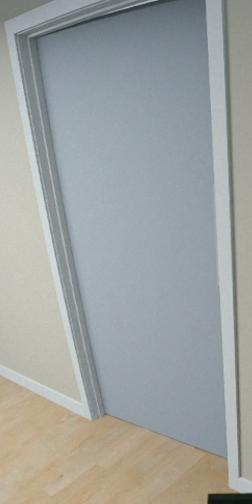

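Call:
move --blocking false --cameras '[]' --r2 '{"base":{"rotate_rad":-0.12},"joints":{"wrist_yaw_rad":0.17},"speeds":{"wrist_yaw_rad":0.5},"contact_limits":{"rotate_rad":0.3}}'

Call:
wait --seconds 2 --cameras '[]'

Call:
move --blocking false --cameras '[]' --r2 '{"base":{"translate_m":0.1,"strafe_m":0.05},"joints":{"wrist_yaw_rad":0.06},"speeds":{"wrist_yaw_rad":0.09},"pace":"slow","contact_limits":{"translate_m":0.35}}'

Call:
wait --seconds 3 --cameras '["r1_head_camera","r2_head_camera","r2_wrist_camera"]'

Call:
zoom_image --camera "r1_head_camera" --region '[60, 0, 230, 340]'

Scene clock: 2153.50 s.
move: r2 moving
r1: as last shown
r1.turned_by_imu: -0.001
r1.lidar_m: 1.44 2.30 0.92 1.04 1.43 1.40 1.04 0.77 0.77 0.84 1.26 1.34
r1.motor_effort: lift_m=+24(24) arm_m=-4(4) wheel_0=-4(4) wheel_1=-2(2) wheel_2=-2(2)
r1.servo_current: wrist_yaw_rad=39(59) wrist_pitch_rad=39(46) wrist_roll_rad=52(65) gripper_m=46(46)
r1.wrist_depth_mm: 1255 1229 1255 1255 1229 1255 - / 1229 1229 1229 1255 1229 1229 1255 / 1229 1255 1255 1229 1255 1255 1255 / 1229 1229 1229 1229 1060 1229 1229 / 1255 1255 1229 1025 1008 1281 1255 / 1255 1205 192 1229 191 1255 1255 / 1229 1281 1182 152 1281 1229 1255
r2.base_odometry: x=-3.487 y=-0.739 heading=+2.900
r2.turned_by_wheels: -0.118
r2.turned_by_imu: -0.114
r2.base_tilt: forward=-0.6 right=+0.1
r2.lidar_m: 0.40 0.66 1.17 2.04 2.45 4.43 - 3.06 2.68 0.99 0.57 0.46
r2.base_status: rotate_rad moving
r2.joint_positions: lift_m=+0.920 arm_m=+0.000 wrist_yaw_rad=+0.171 wrist_pitch_rad=+0.001 wrist_roll_rad=+0.000 gripper_m=-0.029
r2.joint_status: wrist_yaw_rad moving
r2.measured_speeds: translate_m=+0.000 strafe_m=+0.001 rotate_rad=-0.048 lift_m=+0.000 arm_m=+0.000 wrist_yaw_rad=+0.035 wrist_pitch_rad=+0.000 wrist_roll_rad=+0.000
r2.motor_effort: lift_m=+20(20) arm_m=-5(5) wheel_0=-1(14) wheel_1=+0(6) wheel_2=+13(13)
r2.servo_current: wrist_yaw_rad=20(215) wrist_pitch_rad=46(46) wrist_roll_rad=46(52) gripper_m=78(85)
r2.contact_limits: rotate_rad 0.3
r2.hand_pose: x=+0.4701 y=-0.0370 z=+1.0977 quat_wxyz=(+0.996, +0.000, +0.001, +0.086) (m; r2's base frame)
r2.wrist_depth_mm: - 449 379 163 221 201 188 / - 442 379 164 223 202 189 / - 442 384 165 225 204 190 / - 445 387 165 226 204 191 / - 449 392 168 228 206 - / - 455 184 167 179 206 191 / - 136 397 - 226 199 193
pictures: none
No camera images: "cameras" was empty.

Scene clock: 2153.80 s.
earlier move: r2 done
r1.base_odometry: x=-1.837 y=+2.722 heading=-1.717
r1.turned_by_wheels: +0.000
r1.turned_by_imu: +0.000
r1.base_tilt: forward=-1.6 right=+1.2
r1.lidar_m: 1.47 2.30 0.92 1.04 1.43 1.40 1.06 0.77 0.78 0.84 1.24 1.36
r1.base_status: not commanded
r1.joint_positions: lift_m=+1.139 arm_m=+0.030 wrist_yaw_rad=-0.002 wrist_pitch_rad=+1.573 wrist_roll_rad=+1.602 gripper_m=+0.070
r1.joint_status: not commanded
r1.measured_speeds: all 0
r1.motor_effort: lift_m=+24(24) arm_m=-4(5) wheel_0=-3(4) wheel_1=-1(2) wheel_2=-2(2)
r1.servo_current: wrist_yaw_rad=33(59) wrist_pitch_rad=39(52) wrist_roll_rad=39(65) gripper_m=39(46)
r1.hand_pose: x=+0.2002 y=-0.0874 z=+1.0284 quat_wxyz=(+0.491, +0.508, +0.492, -0.509) (m; r1's base frame)
r1.wrist_depth_mm: 1205 1229 1229 1255 1205 1255 - / 1229 1229 1229 1229 1229 1229 1229 / 1255 1229 1229 1229 1255 1255 1281 / 1205 1229 1229 1229 1060 1255 1229 / 1229 1255 1229 1025 1042 1255 1255 / 1229 1229 193 1229 191 1205 1229 / 1255 1229 1229 151 1308 1255 1229
r2.base_odometry: x=-3.487 y=-0.739 heading=+2.900
r2.turned_by_wheels: +0.000
r2.turned_by_imu: +0.000
r2.base_tilt: forward=-0.6 right=+0.1
r2.lidar_m: 0.41 0.64 1.20 2.04 2.45 4.49 - 3.07 2.73 0.98 0.59 0.47
r2.base_status: done
r2.joint_positions: lift_m=+0.920 arm_m=+0.000 wrist_yaw_rad=+0.172 wrist_pitch_rad=+0.001 wrist_roll_rad=+0.000 gripper_m=-0.029
r2.joint_status: all done
r2.measured_speeds: all 0
r2.motor_effort: lift_m=+20(20) arm_m=-5(5) wheel_0=+2(14) wheel_1=+0(6) wheel_2=+16(16)
r2.servo_current: wrist_yaw_rad=46(215) wrist_pitch_rad=33(46) wrist_roll_rad=26(52) gripper_m=85(85)
r2.contact_limits: rotate_rad 0.3
r2.hand_pose: x=+0.4701 y=-0.0367 z=+1.0977 quat_wxyz=(+0.996, +0.000, +0.001, +0.086) (m; r2's base frame)
r2.wrist_depth_mm: - 445 375 163 221 201 187 / - 445 379 163 223 202 189 / - 442 384 165 224 202 189 / - 445 387 166 226 204 191 / - 449 387 167 229 206 - / - 459 184 167 179 206 192 / - 136 397 - 226 199 193
wait: 0.30 of 2 s (r2 has come to rest)
pictures: none
No camera images: "cameras" was empty.

Scene clock: 2154.30 s.
move: r2 moving
r1: as last shown
r1.lidar_m: 1.46 2.30 0.92 1.08 1.44 1.40 1.01 0.76 0.78 0.86 1.23 1.35
r1.motor_effort: lift_m=+24(24) arm_m=-4(4) wheel_0=-3(4) wheel_1=-2(2) wheel_2=-2(2)
r1.servo_current: wrist_yaw_rad=59(59) wrist_pitch_rad=46(52) wrist_roll_rad=52(72) gripper_m=46(46)
r1.wrist_depth_mm: 1255 1229 1229 1255 1229 1229 - / 1229 1255 1255 1229 1255 1205 1255 / 1255 1229 1255 1229 1255 1255 1229 / 1229 1229 1229 1255 1025 1255 1255 / 1229 1255 1255 1025 1042 1255 1255 / 1229 1229 193 1229 191 1229 1229 / 1229 1205 1229 152 1255 1229 1255
r2.base_odometry: x=-3.500 y=-0.742 heading=+2.900
r2.turned_by_wheels: +0.001
r2.turned_by_imu: +0.001
r2.base_tilt: forward=-0.7 right=+0.1
r2.lidar_m: 0.37 0.64 1.18 2.05 2.44 4.47 - 3.11 2.72 1.01 0.56 0.46
r2.base_status: translate_m moving; strafe_m moving
r2.joint_positions: lift_m=+0.920 arm_m=+0.000 wrist_yaw_rad=+0.140 wrist_pitch_rad=+0.001 wrist_roll_rad=+0.000 gripper_m=-0.029
r2.joint_status: wrist_yaw_rad moving
r2.measured_speeds: translate_m=+0.048 strafe_m=+0.024 rotate_rad=+0.000 lift_m=+0.000 arm_m=+0.000 wrist_yaw_rad=-0.110 wrist_pitch_rad=+0.000 wrist_roll_rad=+0.000
r2.motor_effort: lift_m=+20(20) arm_m=-5(5) wheel_0=+9(9) wheel_1=+8(8) wheel_2=-4(13)
r2.servo_current: wrist_yaw_rad=85(111) wrist_pitch_rad=39(46) wrist_roll_rad=52(59) gripper_m=85(91)
r2.contact_limits: translate_m 0.35
r2.hand_pose: x=+0.4688 y=-0.0463 z=+1.0977 quat_wxyz=(+0.998, +0.000, +0.001, +0.070) (m; r2's base frame)
r2.wrist_depth_mm: - 421 359 162 221 202 188 / - 427 362 163 223 203 190 / - 430 366 165 224 204 191 / - 433 368 166 225 205 192 / - 439 370 167 228 206 193 / - 442 186 167 180 207 194 / - 436 387 - 226 202 195
pictures: none
No camera images: "cameras" was empty.

Scene clock: 2156.10 s.
earlier move: r2 done
r1.base_odometry: x=-1.837 y=+2.722 heading=-1.717
r1.turned_by_wheels: +0.000
r1.turned_by_imu: +0.000
r1.base_tilt: forward=-1.6 right=+1.3
r1.lidar_m: 1.46 2.24 0.92 1.06 1.42 1.40 1.01 0.77 0.77 0.82 1.25 1.36
r1.base_status: not commanded
r1.joint_positions: lift_m=+1.139 arm_m=+0.030 wrist_yaw_rad=-0.002 wrist_pitch_rad=+1.573 wrist_roll_rad=+1.602 gripper_m=+0.070
r1.joint_status: not commanded
r1.measured_speeds: all 0
r1.motor_effort: lift_m=+24(24) arm_m=-4(4) wheel_0=-3(5) wheel_1=-2(2) wheel_2=-2(2)
r1.servo_current: wrist_yaw_rad=46(59) wrist_pitch_rad=46(52) wrist_roll_rad=52(72) gripper_m=52(52)
r1.hand_pose: x=+0.2002 y=-0.0874 z=+1.0284 quat_wxyz=(+0.491, +0.508, +0.492, -0.509) (m; r1's base frame)
r1.wrist_depth_mm: 1205 1229 1229 1255 1229 1255 - / 1229 1205 1229 1255 1229 1255 1255 / 1229 1255 1281 1205 1281 1281 1255 / 1229 1229 1255 1255 1025 1255 1281 / 1229 1229 1229 1042 1042 1255 1255 / 1205 1255 192 1255 191 1255 1281 / 1229 1229 1229 151 1229 1255 1255
r2.base_odometry: x=-3.595 y=-0.763 heading=+2.898
r2.turned_by_wheels: -0.002
r2.turned_by_imu: -0.010
r2.base_tilt: forward=-0.7 right=+0.1
r2.lidar_m: 0.34 0.53 1.02 1.97 2.35 4.19 - 3.17 2.78 0.89 0.53 0.39
r2.base_status: done
r2.joint_positions: lift_m=+0.920 arm_m=+0.000 wrist_yaw_rad=+0.044 wrist_pitch_rad=+0.001 wrist_roll_rad=+0.000 gripper_m=-0.029
r2.joint_status: all done
r2.measured_speeds: all 0
r2.motor_effort: lift_m=+20(20) arm_m=-5(5) wheel_0=-10(11) wheel_1=+3(8) wheel_2=-15(18)
r2.servo_current: wrist_yaw_rad=91(111) wrist_pitch_rad=46(46) wrist_roll_rad=39(59) gripper_m=85(91)
r2.contact_limits: translate_m 0.35
r2.hand_pose: x=+0.4629 y=-0.0746 z=+1.0977 quat_wxyz=(+1.000, +0.000, +0.001, +0.022) (m; r2's base frame)
r2.wrist_depth_mm: 306 273 239 144 208 195 - / 306 274 241 145 208 195 185 / 310 276 243 148 210 198 187 / 309 279 244 148 211 200 187 / 315 282 246 147 212 200 - / 319 283 184 148 177 196 190 / 317 291 243 - 215 195 190
wait: 1.80 of 3 s (r2 has come to rest)
pictures: r1_head_camera, r2_head_camera, r2_wrist_camera
Images, in order (width x height): r1_head_camera 420x560, r2_head_camera 420x560, r2_wrist_camera 616x392.

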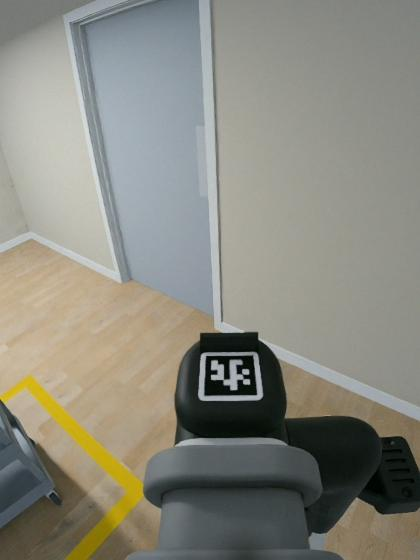

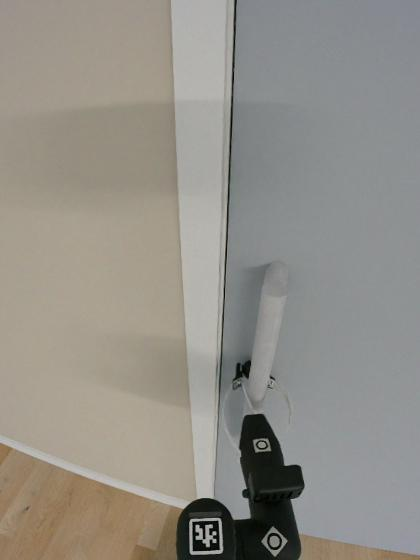

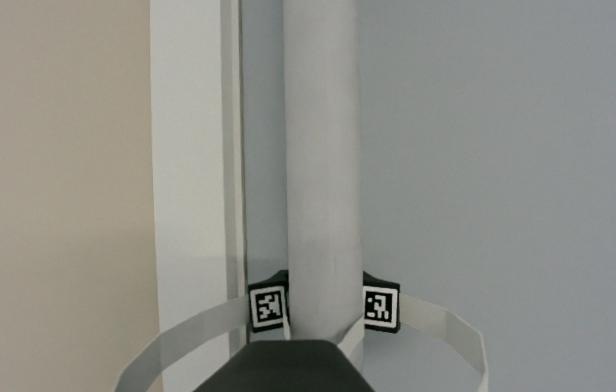

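Scaled by 1.482 from the camera's 420x560 image, which has a finer 600x800 frame.

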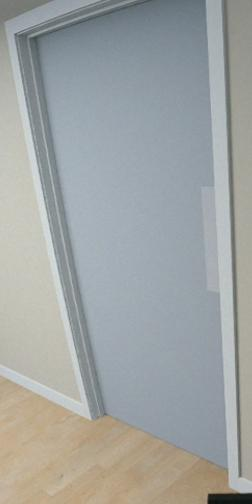

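Call:
move --blocking false --cameras '[]' --r2 '{"base":{"translate_m":0.05},"pace":"slow","contact_limits":{"translate_m":0.3}}'

Call:
wait --seconds 2 --cameras '["r1_head_camera","r2_head_camera"]'

Call:
zoom_image --camera "r1_head_camera" --region '[60, 0, 230, 340]'

Scene clock: 2160.57 s.
move: r2 moving
r1: as last shown
r1.base_tilt: forward=-1.5 right=+1.3
r1.lidar_m: 1.46 2.27 0.90 1.05 1.42 1.38 1.05 0.75 0.77 0.86 1.26 1.36
r1.motor_effort: lift_m=+24(24) arm_m=-4(4) wheel_0=-4(4) wheel_1=-2(2) wheel_2=-2(2)
r1.servo_current: wrist_yaw_rad=59(59) wrist_pitch_rad=39(46) wrist_roll_rad=39(72) gripper_m=39(46)
r1.wrist_depth_mm: 1229 1205 1205 1229 1255 1255 - / 1255 1229 1255 1229 1255 1255 1255 / 1205 1255 1229 1229 1229 1255 1229 / 1229 1229 1205 1255 1025 1255 1229 / 1229 1229 1229 1042 1042 1281 1255 / 1229 1255 192 1229 191 1255 1255 / 1255 1255 1229 151 1229 1229 1255
r2.base_odometry: x=-3.607 y=-0.760 heading=+2.897
r2.turned_by_wheels: -0.001
r2.turned_by_imu: -0.008
r2.base_tilt: forward=-1.4 right=+0.5
r2.lidar_m: 0.38 0.54 0.98 1.96 2.33 4.14 - 3.19 2.78 0.89 0.51 0.44
r2.base_status: translate_m moving
r2.joint_positions: lift_m=+0.920 arm_m=+0.000 wrist_yaw_rad=+0.044 wrist_pitch_rad=+0.001 wrist_roll_rad=+0.000 gripper_m=-0.029
r2.joint_status: not commanded
r2.measured_speeds: translate_m=+0.049 strafe_m=+0.000 rotate_rad=+0.002 lift_m=+0.000 arm_m=+0.000 wrist_yaw_rad=+0.000 wrist_pitch_rad=+0.000 wrist_roll_rad=+0.000
r2.motor_effort: lift_m=+20(20) arm_m=+4(5) wheel_0=+3(10) wheel_1=+7(7) wheel_2=-21(22)
r2.servo_current: wrist_yaw_rad=91(98) wrist_pitch_rad=39(46) wrist_roll_rad=46(52) gripper_m=72(91)
r2.contact_limits: translate_m 0.3
r2.hand_pose: x=+0.4628 y=-0.0747 z=+1.0977 quat_wxyz=(+1.000, +0.000, +0.001, +0.022) (m; r2's base frame)
r2.wrist_depth_mm: 303 271 239 145 208 193 - / 306 273 242 145 211 193 184 / 309 277 243 146 213 196 185 / 307 279 245 147 213 198 186 / 314 281 245 149 214 197 187 / 317 282 185 150 178 197 189 / 315 291 244 - 213 196 189
pictures: none
No camera images: "cameras" was empty.

Scene clock: 2161.77 s.
earlier move: r2 done
r1.base_odometry: x=-1.837 y=+2.722 heading=-1.717
r1.turned_by_wheels: +0.000
r1.turned_by_imu: +0.000
r1.base_tilt: forward=-1.6 right=+1.3
r1.lidar_m: 1.48 2.28 0.92 1.05 1.40 1.40 1.05 0.79 0.77 0.85 1.28 1.35
r1.base_status: not commanded
r1.joint_positions: lift_m=+1.139 arm_m=+0.030 wrist_yaw_rad=-0.002 wrist_pitch_rad=+1.573 wrist_roll_rad=+1.602 gripper_m=+0.070
r1.joint_status: not commanded
r1.measured_speeds: all 0
r1.motor_effort: lift_m=+24(24) arm_m=-4(4) wheel_0=-3(4) wheel_1=-2(2) wheel_2=-2(2)
r1.servo_current: wrist_yaw_rad=39(72) wrist_pitch_rad=46(46) wrist_roll_rad=46(72) gripper_m=39(52)
r1.hand_pose: x=+0.2002 y=-0.0874 z=+1.0284 quat_wxyz=(+0.491, +0.508, +0.492, -0.509) (m; r1's base frame)
r1.wrist_depth_mm: 1229 1205 1205 1255 1255 1255 - / 1205 1255 1229 1255 1281 1205 1229 / 1229 1229 1255 1229 1255 1255 1255 / 1255 1255 1229 1229 1042 1229 1255 / 1229 1205 1255 1025 1025 1255 1281 / 1229 1229 193 1229 191 1255 1281 / 1205 1229 1255 151 1255 1255 1255
r2.base_odometry: x=-3.643 y=-0.751 heading=+2.897
r2.turned_by_wheels: +0.000
r2.turned_by_imu: +0.028
r2.base_tilt: forward=-3.1 right=+1.5
r2.lidar_m: 0.38 0.53 0.99 1.95 2.33 3.15 2.22 2.15 2.26 0.82 0.49 0.41
r2.base_status: done
r2.joint_positions: lift_m=+0.920 arm_m=+0.000 wrist_yaw_rad=+0.044 wrist_pitch_rad=+0.006 wrist_roll_rad=+0.000 gripper_m=-0.029
r2.joint_status: not commanded
r2.measured_speeds: all 0
r2.motor_effort: lift_m=+20(20) arm_m=+5(5) wheel_0=+4(10) wheel_1=+6(10) wheel_2=-18(23)
r2.servo_current: wrist_yaw_rad=78(104) wrist_pitch_rad=46(52) wrist_roll_rad=46(52) gripper_m=72(91)
r2.contact_limits: translate_m 0.3
r2.hand_pose: x=+0.4628 y=-0.0747 z=+1.0962 quat_wxyz=(+1.000, +0.000, +0.003, +0.022) (m; r2's base frame)
r2.wrist_depth_mm: 312 279 244 145 208 191 - / 320 281 246 147 209 191 181 / 322 283 247 148 213 193 182 / 325 285 247 147 213 196 183 / 329 286 248 148 213 195 185 / 327 289 186 150 182 196 185 / 329 297 248 - 212 192 -
wait: 1.20 of 2 s (r2 has come to rest)
pictures: r1_head_camera, r2_head_camera
Images, in order (width x height): r1_head_camera 420x560, r2_head_camera 420x560.

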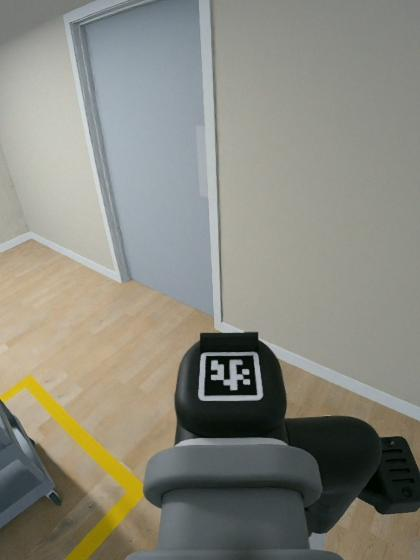

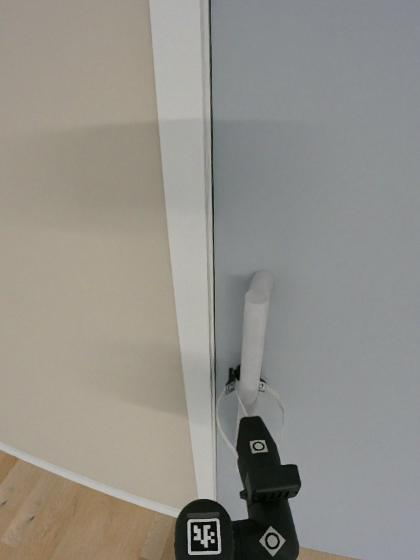

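Scaled by 1.482 from the camera's 420x560 image, which has a finer 600x800 frame.

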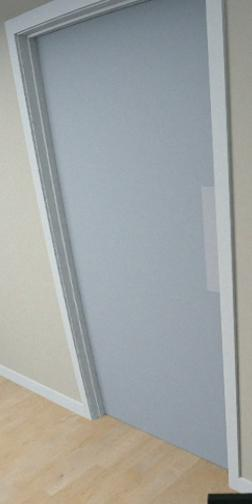

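Call:
move --blocking false --cameras '[]' --r2 '{"base":{"translate_m":-0.04},"pace":"slow"}'

Call:
wait --seconds 2 --cameras '[]'

Call:
move --blocking false --cameras '[]' --r2 '{"joints":{"gripper_m":0.141}}'

Call:
wait --seconds 3 --cameras '["r1_head_camera","r2_wrist_camera"]'

Scene clock: 2167.27 s.
move: r2 moving
r1: as last shown
r1.lidar_m: 1.47 2.28 0.92 1.05 1.43 1.40 1.06 0.77 0.76 0.84 1.23 1.36
r1.motor_effort: lift_m=+24(24) arm_m=-4(5) wheel_0=-4(4) wheel_1=-1(2) wheel_2=-2(2)
r1.servo_current: wrist_yaw_rad=52(65) wrist_pitch_rad=39(46) wrist_roll_rad=59(72) gripper_m=39(46)
r1.wrist_depth_mm: 1229 1255 1229 1255 1255 1255 - / 1229 1229 1229 1229 1255 1281 1229 / 1229 1229 1281 1281 1229 1255 1255 / 1205 1205 1229 1229 1025 1281 1255 / 1229 1255 1255 1042 1042 1255 1281 / 1205 1255 192 1205 191 1229 1229 / 1229 1255 1229 152 1229 1281 1255
r2.base_odometry: x=-3.632 y=-0.754 heading=+2.896
r2.turned_by_wheels: -0.001
r2.turned_by_imu: -0.009
r2.base_tilt: forward=-2.6 right=+1.2
r2.lidar_m: 0.37 0.53 0.96 1.95 2.35 3.95 2.92 2.79 2.75 0.83 0.49 0.42
r2.base_status: translate_m moving
r2.joint_positions: lift_m=+0.920 arm_m=+0.000 wrist_yaw_rad=+0.044 wrist_pitch_rad=+0.006 wrist_roll_rad=+0.000 gripper_m=-0.029
r2.joint_status: not commanded
r2.measured_speeds: translate_m=-0.048 strafe_m=+0.000 rotate_rad=+0.001 lift_m=+0.000 arm_m=+0.000 wrist_yaw_rad=+0.000 wrist_pitch_rad=+0.000 wrist_roll_rad=+0.000
r2.motor_effort: lift_m=+20(20) arm_m=+4(5) wheel_0=-1(9) wheel_1=-5(7) wheel_2=-4(16)
r2.servo_current: wrist_yaw_rad=85(98) wrist_pitch_rad=52(52) wrist_roll_rad=46(52) gripper_m=72(78)
r2.hand_pose: x=+0.4628 y=-0.0747 z=+1.0962 quat_wxyz=(+1.000, +0.000, +0.003, +0.022) (m; r2's base frame)
r2.wrist_depth_mm: 310 278 244 147 209 192 - / 317 279 245 147 210 193 182 / 315 281 246 147 213 195 183 / 317 283 246 147 213 197 184 / 322 285 246 148 213 196 185 / 325 289 185 149 181 196 186 / 327 294 248 - 213 190 -
pictures: none
No camera images: "cameras" was empty.

Scene clock: 2168.33 s.
earlier move: r2 done
r1.base_odometry: x=-1.837 y=+2.722 heading=-1.717
r1.turned_by_wheels: +0.000
r1.turned_by_imu: +0.000
r1.base_tilt: forward=-1.6 right=+1.3
r1.lidar_m: 1.46 2.26 0.91 1.04 1.42 1.37 1.07 0.78 0.78 0.84 1.25 1.34
r1.base_status: not commanded
r1.joint_positions: lift_m=+1.139 arm_m=+0.030 wrist_yaw_rad=-0.002 wrist_pitch_rad=+1.573 wrist_roll_rad=+1.602 gripper_m=+0.070
r1.joint_status: not commanded
r1.measured_speeds: all 0
r1.motor_effort: lift_m=+24(24) arm_m=-4(5) wheel_0=-4(4) wheel_1=-2(2) wheel_2=-2(2)
r1.servo_current: wrist_yaw_rad=52(65) wrist_pitch_rad=46(52) wrist_roll_rad=39(72) gripper_m=46(46)
r1.hand_pose: x=+0.2002 y=-0.0874 z=+1.0284 quat_wxyz=(+0.491, +0.508, +0.492, -0.509) (m; r1's base frame)
r1.wrist_depth_mm: 1255 1255 1229 1229 1255 1255 - / 1255 1229 1229 1205 1255 1255 1255 / 1229 1255 1229 1255 1255 1255 1255 / 1229 1255 1255 1229 1042 1255 1255 / 1229 1229 1229 1042 1042 1255 1308 / 1229 1255 192 1255 191 1255 1255 / 1205 1205 1229 152 1255 1255 1255
r2.base_odometry: x=-3.604 y=-0.761 heading=+2.896
r2.turned_by_wheels: +0.000
r2.turned_by_imu: -0.020
r2.base_tilt: forward=-1.2 right=+0.4
r2.lidar_m: 0.37 0.56 0.97 1.95 2.30 4.13 - 3.19 2.77 0.90 0.53 0.43
r2.base_status: done
r2.joint_positions: lift_m=+0.920 arm_m=+0.000 wrist_yaw_rad=+0.044 wrist_pitch_rad=+0.003 wrist_roll_rad=+0.000 gripper_m=-0.029
r2.joint_status: not commanded
r2.measured_speeds: all 0
r2.motor_effort: lift_m=+20(20) arm_m=+5(5) wheel_0=-4(9) wheel_1=-3(7) wheel_2=-5(16)
r2.servo_current: wrist_yaw_rad=98(104) wrist_pitch_rad=39(52) wrist_roll_rad=46(52) gripper_m=72(78)
r2.hand_pose: x=+0.4628 y=-0.0747 z=+1.0971 quat_wxyz=(+1.000, +0.000, +0.002, +0.022) (m; r2's base frame)
r2.wrist_depth_mm: 301 274 242 146 210 195 - / 310 274 243 145 211 195 185 / 310 277 244 148 212 196 186 / 307 279 243 148 213 198 186 / 314 279 244 150 211 198 187 / 317 282 184 148 180 196 187 / 314 289 246 - 212 193 187
wait: 1.07 of 2 s (r2 has come to rest)
pictures: none
No camera images: "cameras" was empty.

Scene clock: 2168.83 s.
move: r2 moving
r1: as last shown
r1.lidar_m: 1.47 2.27 0.92 1.04 1.44 1.40 1.03 0.77 0.76 0.85 1.24 1.34
r1.motor_effort: lift_m=+24(24) arm_m=-4(4) wheel_0=-4(4) wheel_1=-2(2) wheel_2=-2(2)
r1.servo_current: wrist_yaw_rad=46(59) wrist_pitch_rad=39(52) wrist_roll_rad=52(65) gripper_m=46(46)
r1.wrist_depth_mm: 1229 1255 1255 1255 1229 1255 - / 1229 1255 1255 1229 1255 1255 1229 / 1229 1229 1229 1229 1255 1229 1205 / 1205 1229 1255 1255 1008 1281 1281 / 1229 1229 1229 1025 1042 1255 1229 / 1229 1255 191 1229 190 1255 1281 / 1229 1229 1255 151 1255 1255 1281
r2.base_odometry: x=-3.604 y=-0.761 heading=+2.896
r2.turned_by_wheels: +0.000
r2.turned_by_imu: +0.000
r2.base_tilt: forward=-1.4 right=+0.5
r2.lidar_m: 0.39 0.54 0.99 1.97 2.31 4.14 - 3.15 2.76 0.90 0.52 0.44
r2.base_status: not commanded
r2.joint_positions: lift_m=+0.920 arm_m=+0.000 wrist_yaw_rad=+0.044 wrist_pitch_rad=+0.003 wrist_roll_rad=+0.000 gripper_m=-0.003
r2.joint_status: gripper_m moving
r2.measured_speeds: all 0
r2.motor_effort: lift_m=+20(20) arm_m=+5(5) wheel_0=-4(4) wheel_1=-3(4) wheel_2=-6(6)
r2.servo_current: wrist_yaw_rad=91(104) wrist_pitch_rad=39(46) wrist_roll_rad=46(59) gripper_m=85(91)
r2.hand_pose: x=+0.4628 y=-0.0747 z=+1.0971 quat_wxyz=(+1.000, +0.000, +0.002, +0.022) (m; r2's base frame)
r2.wrist_depth_mm: 309 277 246 149 213 197 187 / 312 281 247 149 213 197 186 / 310 281 247 150 214 198 188 / 310 282 247 150 215 199 189 / 319 285 248 151 216 200 - / 320 286 186 150 183 200 189 / 320 286 247 - 215 195 191
pictures: none
No camera images: "cameras" was empty.

Scene clock: 2170.83 s.
earlier move: r2 done
r1.base_odometry: x=-1.837 y=+2.722 heading=-1.717
r1.turned_by_wheels: +0.000
r1.turned_by_imu: +0.000
r1.base_tilt: forward=-1.6 right=+1.3
r1.lidar_m: 1.45 2.29 0.92 1.04 1.45 1.40 1.04 0.77 0.76 0.84 1.28 1.34
r1.base_status: not commanded
r1.joint_positions: lift_m=+1.139 arm_m=+0.030 wrist_yaw_rad=-0.002 wrist_pitch_rad=+1.573 wrist_roll_rad=+1.602 gripper_m=+0.070
r1.joint_status: not commanded
r1.measured_speeds: all 0
r1.motor_effort: lift_m=+24(24) arm_m=-4(5) wheel_0=-4(4) wheel_1=-2(2) wheel_2=-2(2)
r1.servo_current: wrist_yaw_rad=46(72) wrist_pitch_rad=39(52) wrist_roll_rad=52(72) gripper_m=39(46)
r1.hand_pose: x=+0.2002 y=-0.0874 z=+1.0284 quat_wxyz=(+0.491, +0.508, +0.492, -0.509) (m; r1's base frame)
r1.wrist_depth_mm: 1255 1229 1229 1281 1255 1255 - / 1205 1255 1229 1229 1255 1255 1255 / 1255 1281 1255 1229 1229 1281 1281 / 1229 1229 1255 1255 1060 1255 1281 / 1255 1229 1205 1008 1042 1255 1255 / 1229 1205 192 1229 191 1281 1229 / 1205 1205 1255 151 1255 1281 1281
r2.base_odometry: x=-3.604 y=-0.761 heading=+2.896
r2.turned_by_wheels: +0.000
r2.turned_by_imu: +0.003
r2.base_tilt: forward=-1.5 right=+0.5
r2.lidar_m: 0.37 0.53 0.95 1.96 2.34 4.15 - 3.19 2.76 0.92 0.54 0.44
r2.base_status: not commanded
r2.joint_positions: lift_m=+0.920 arm_m=+0.000 wrist_yaw_rad=+0.044 wrist_pitch_rad=+0.003 wrist_roll_rad=+0.000 gripper_m=+0.141
r2.joint_status: all done
r2.measured_speeds: all 0
r2.motor_effort: lift_m=+20(20) arm_m=+5(5) wheel_0=-4(4) wheel_1=-2(4) wheel_2=-6(6)
r2.servo_current: wrist_yaw_rad=78(104) wrist_pitch_rad=46(52) wrist_roll_rad=52(65) gripper_m=52(130)
r2.hand_pose: x=+0.4628 y=-0.0747 z=+1.0971 quat_wxyz=(+1.000, +0.000, +0.002, +0.022) (m; r2's base frame)
r2.wrist_depth_mm: 312 282 249 150 213 198 187 / 317 282 248 150 215 199 189 / 315 283 247 151 215 200 189 / 320 285 249 154 216 201 190 / 324 287 251 154 218 201 - / 325 289 190 153 184 203 191 / 325 291 250 - 217 199 191
wait: 2.00 of 3 s (r2 has come to rest)
pictures: r1_head_camera, r2_wrist_camera
Images, in order (width x height): r1_head_camera 420x560, r2_wrist_camera 616x392.

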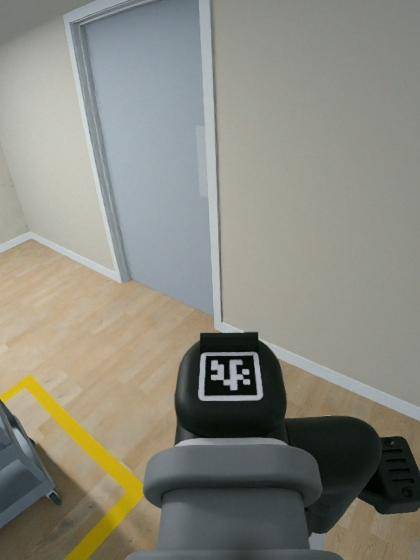

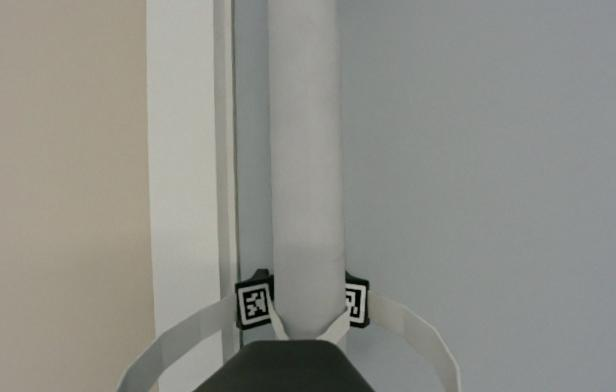

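Call:
wait --seconds 0 --cameras '["r2_wrist_camera","r2_head_camera"]'

Scene clock: 2173.60 s.
r1.base_odometry: x=-1.837 y=+2.722 heading=-1.717
r1.turned_by_wheels: +0.000
r1.turned_by_imu: +0.000
r1.base_tilt: forward=-1.6 right=+1.2
r1.lidar_m: 1.45 2.28 0.91 1.06 1.44 1.39 1.02 0.77 0.78 0.84 1.26 1.34
r1.base_status: not commanded
r1.joint_positions: lift_m=+1.139 arm_m=+0.030 wrist_yaw_rad=-0.002 wrist_pitch_rad=+1.573 wrist_roll_rad=+1.602 gripper_m=+0.070
r1.joint_status: not commanded
r1.measured_speeds: all 0
r1.motor_effort: lift_m=+24(24) arm_m=-4(5) wheel_0=-4(4) wheel_1=-2(2) wheel_2=-2(2)
r1.servo_current: wrist_yaw_rad=46(72) wrist_pitch_rad=39(52) wrist_roll_rad=52(72) gripper_m=46(46)
r1.hand_pose: x=+0.2002 y=-0.0874 z=+1.0284 quat_wxyz=(+0.491, +0.508, +0.492, -0.509) (m; r1's base frame)
r1.wrist_depth_mm: 1255 1255 1255 1255 1255 1255 - / 1229 1281 1255 1255 1229 1255 1229 / 1255 1229 1229 1229 1229 1255 1255 / 1229 1229 1255 1229 1042 1255 1255 / 1205 1229 1229 1042 1042 1255 1255 / 1229 1255 191 1281 191 1255 1255 / 1229 1229 1229 151 1229 1281 1229
r2.base_odometry: x=-3.604 y=-0.761 heading=+2.896
r2.turned_by_wheels: +0.000
r2.turned_by_imu: +0.000
r2.base_tilt: forward=-1.5 right=+0.5
r2.lidar_m: 0.39 0.55 1.00 1.97 2.33 4.16 - 3.18 2.77 0.90 0.53 0.45
r2.base_status: not commanded
r2.joint_positions: lift_m=+0.920 arm_m=+0.000 wrist_yaw_rad=+0.044 wrist_pitch_rad=+0.003 wrist_roll_rad=+0.000 gripper_m=+0.141
r2.joint_status: all done
r2.measured_speeds: all 0
r2.motor_effort: lift_m=+20(20) arm_m=+5(5) wheel_0=-4(4) wheel_1=-2(4) wheel_2=-6(6)
r2.servo_current: wrist_yaw_rad=91(104) wrist_pitch_rad=39(52) wrist_roll_rad=46(65) gripper_m=52(130)
r2.hand_pose: x=+0.4628 y=-0.0747 z=+1.0971 quat_wxyz=(+1.000, +0.000, +0.002, +0.022) (m; r2's base frame)
r2.wrist_depth_mm: 310 281 247 151 213 198 187 / 319 282 248 150 215 199 189 / 315 285 247 151 216 200 189 / 322 286 250 153 216 201 190 / 324 286 252 154 218 202 - / 325 289 190 153 185 202 191 / 324 293 250 - 218 199 191
pictures: r2_head_camera, r2_wrist_camera
Images, in order (width x height): r2_head_camera 420x560, r2_wrist_camera 616x392.

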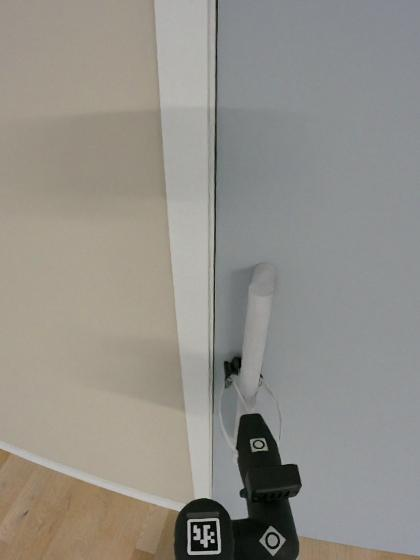

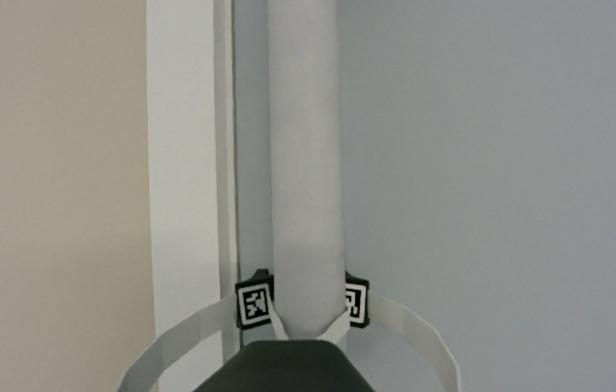

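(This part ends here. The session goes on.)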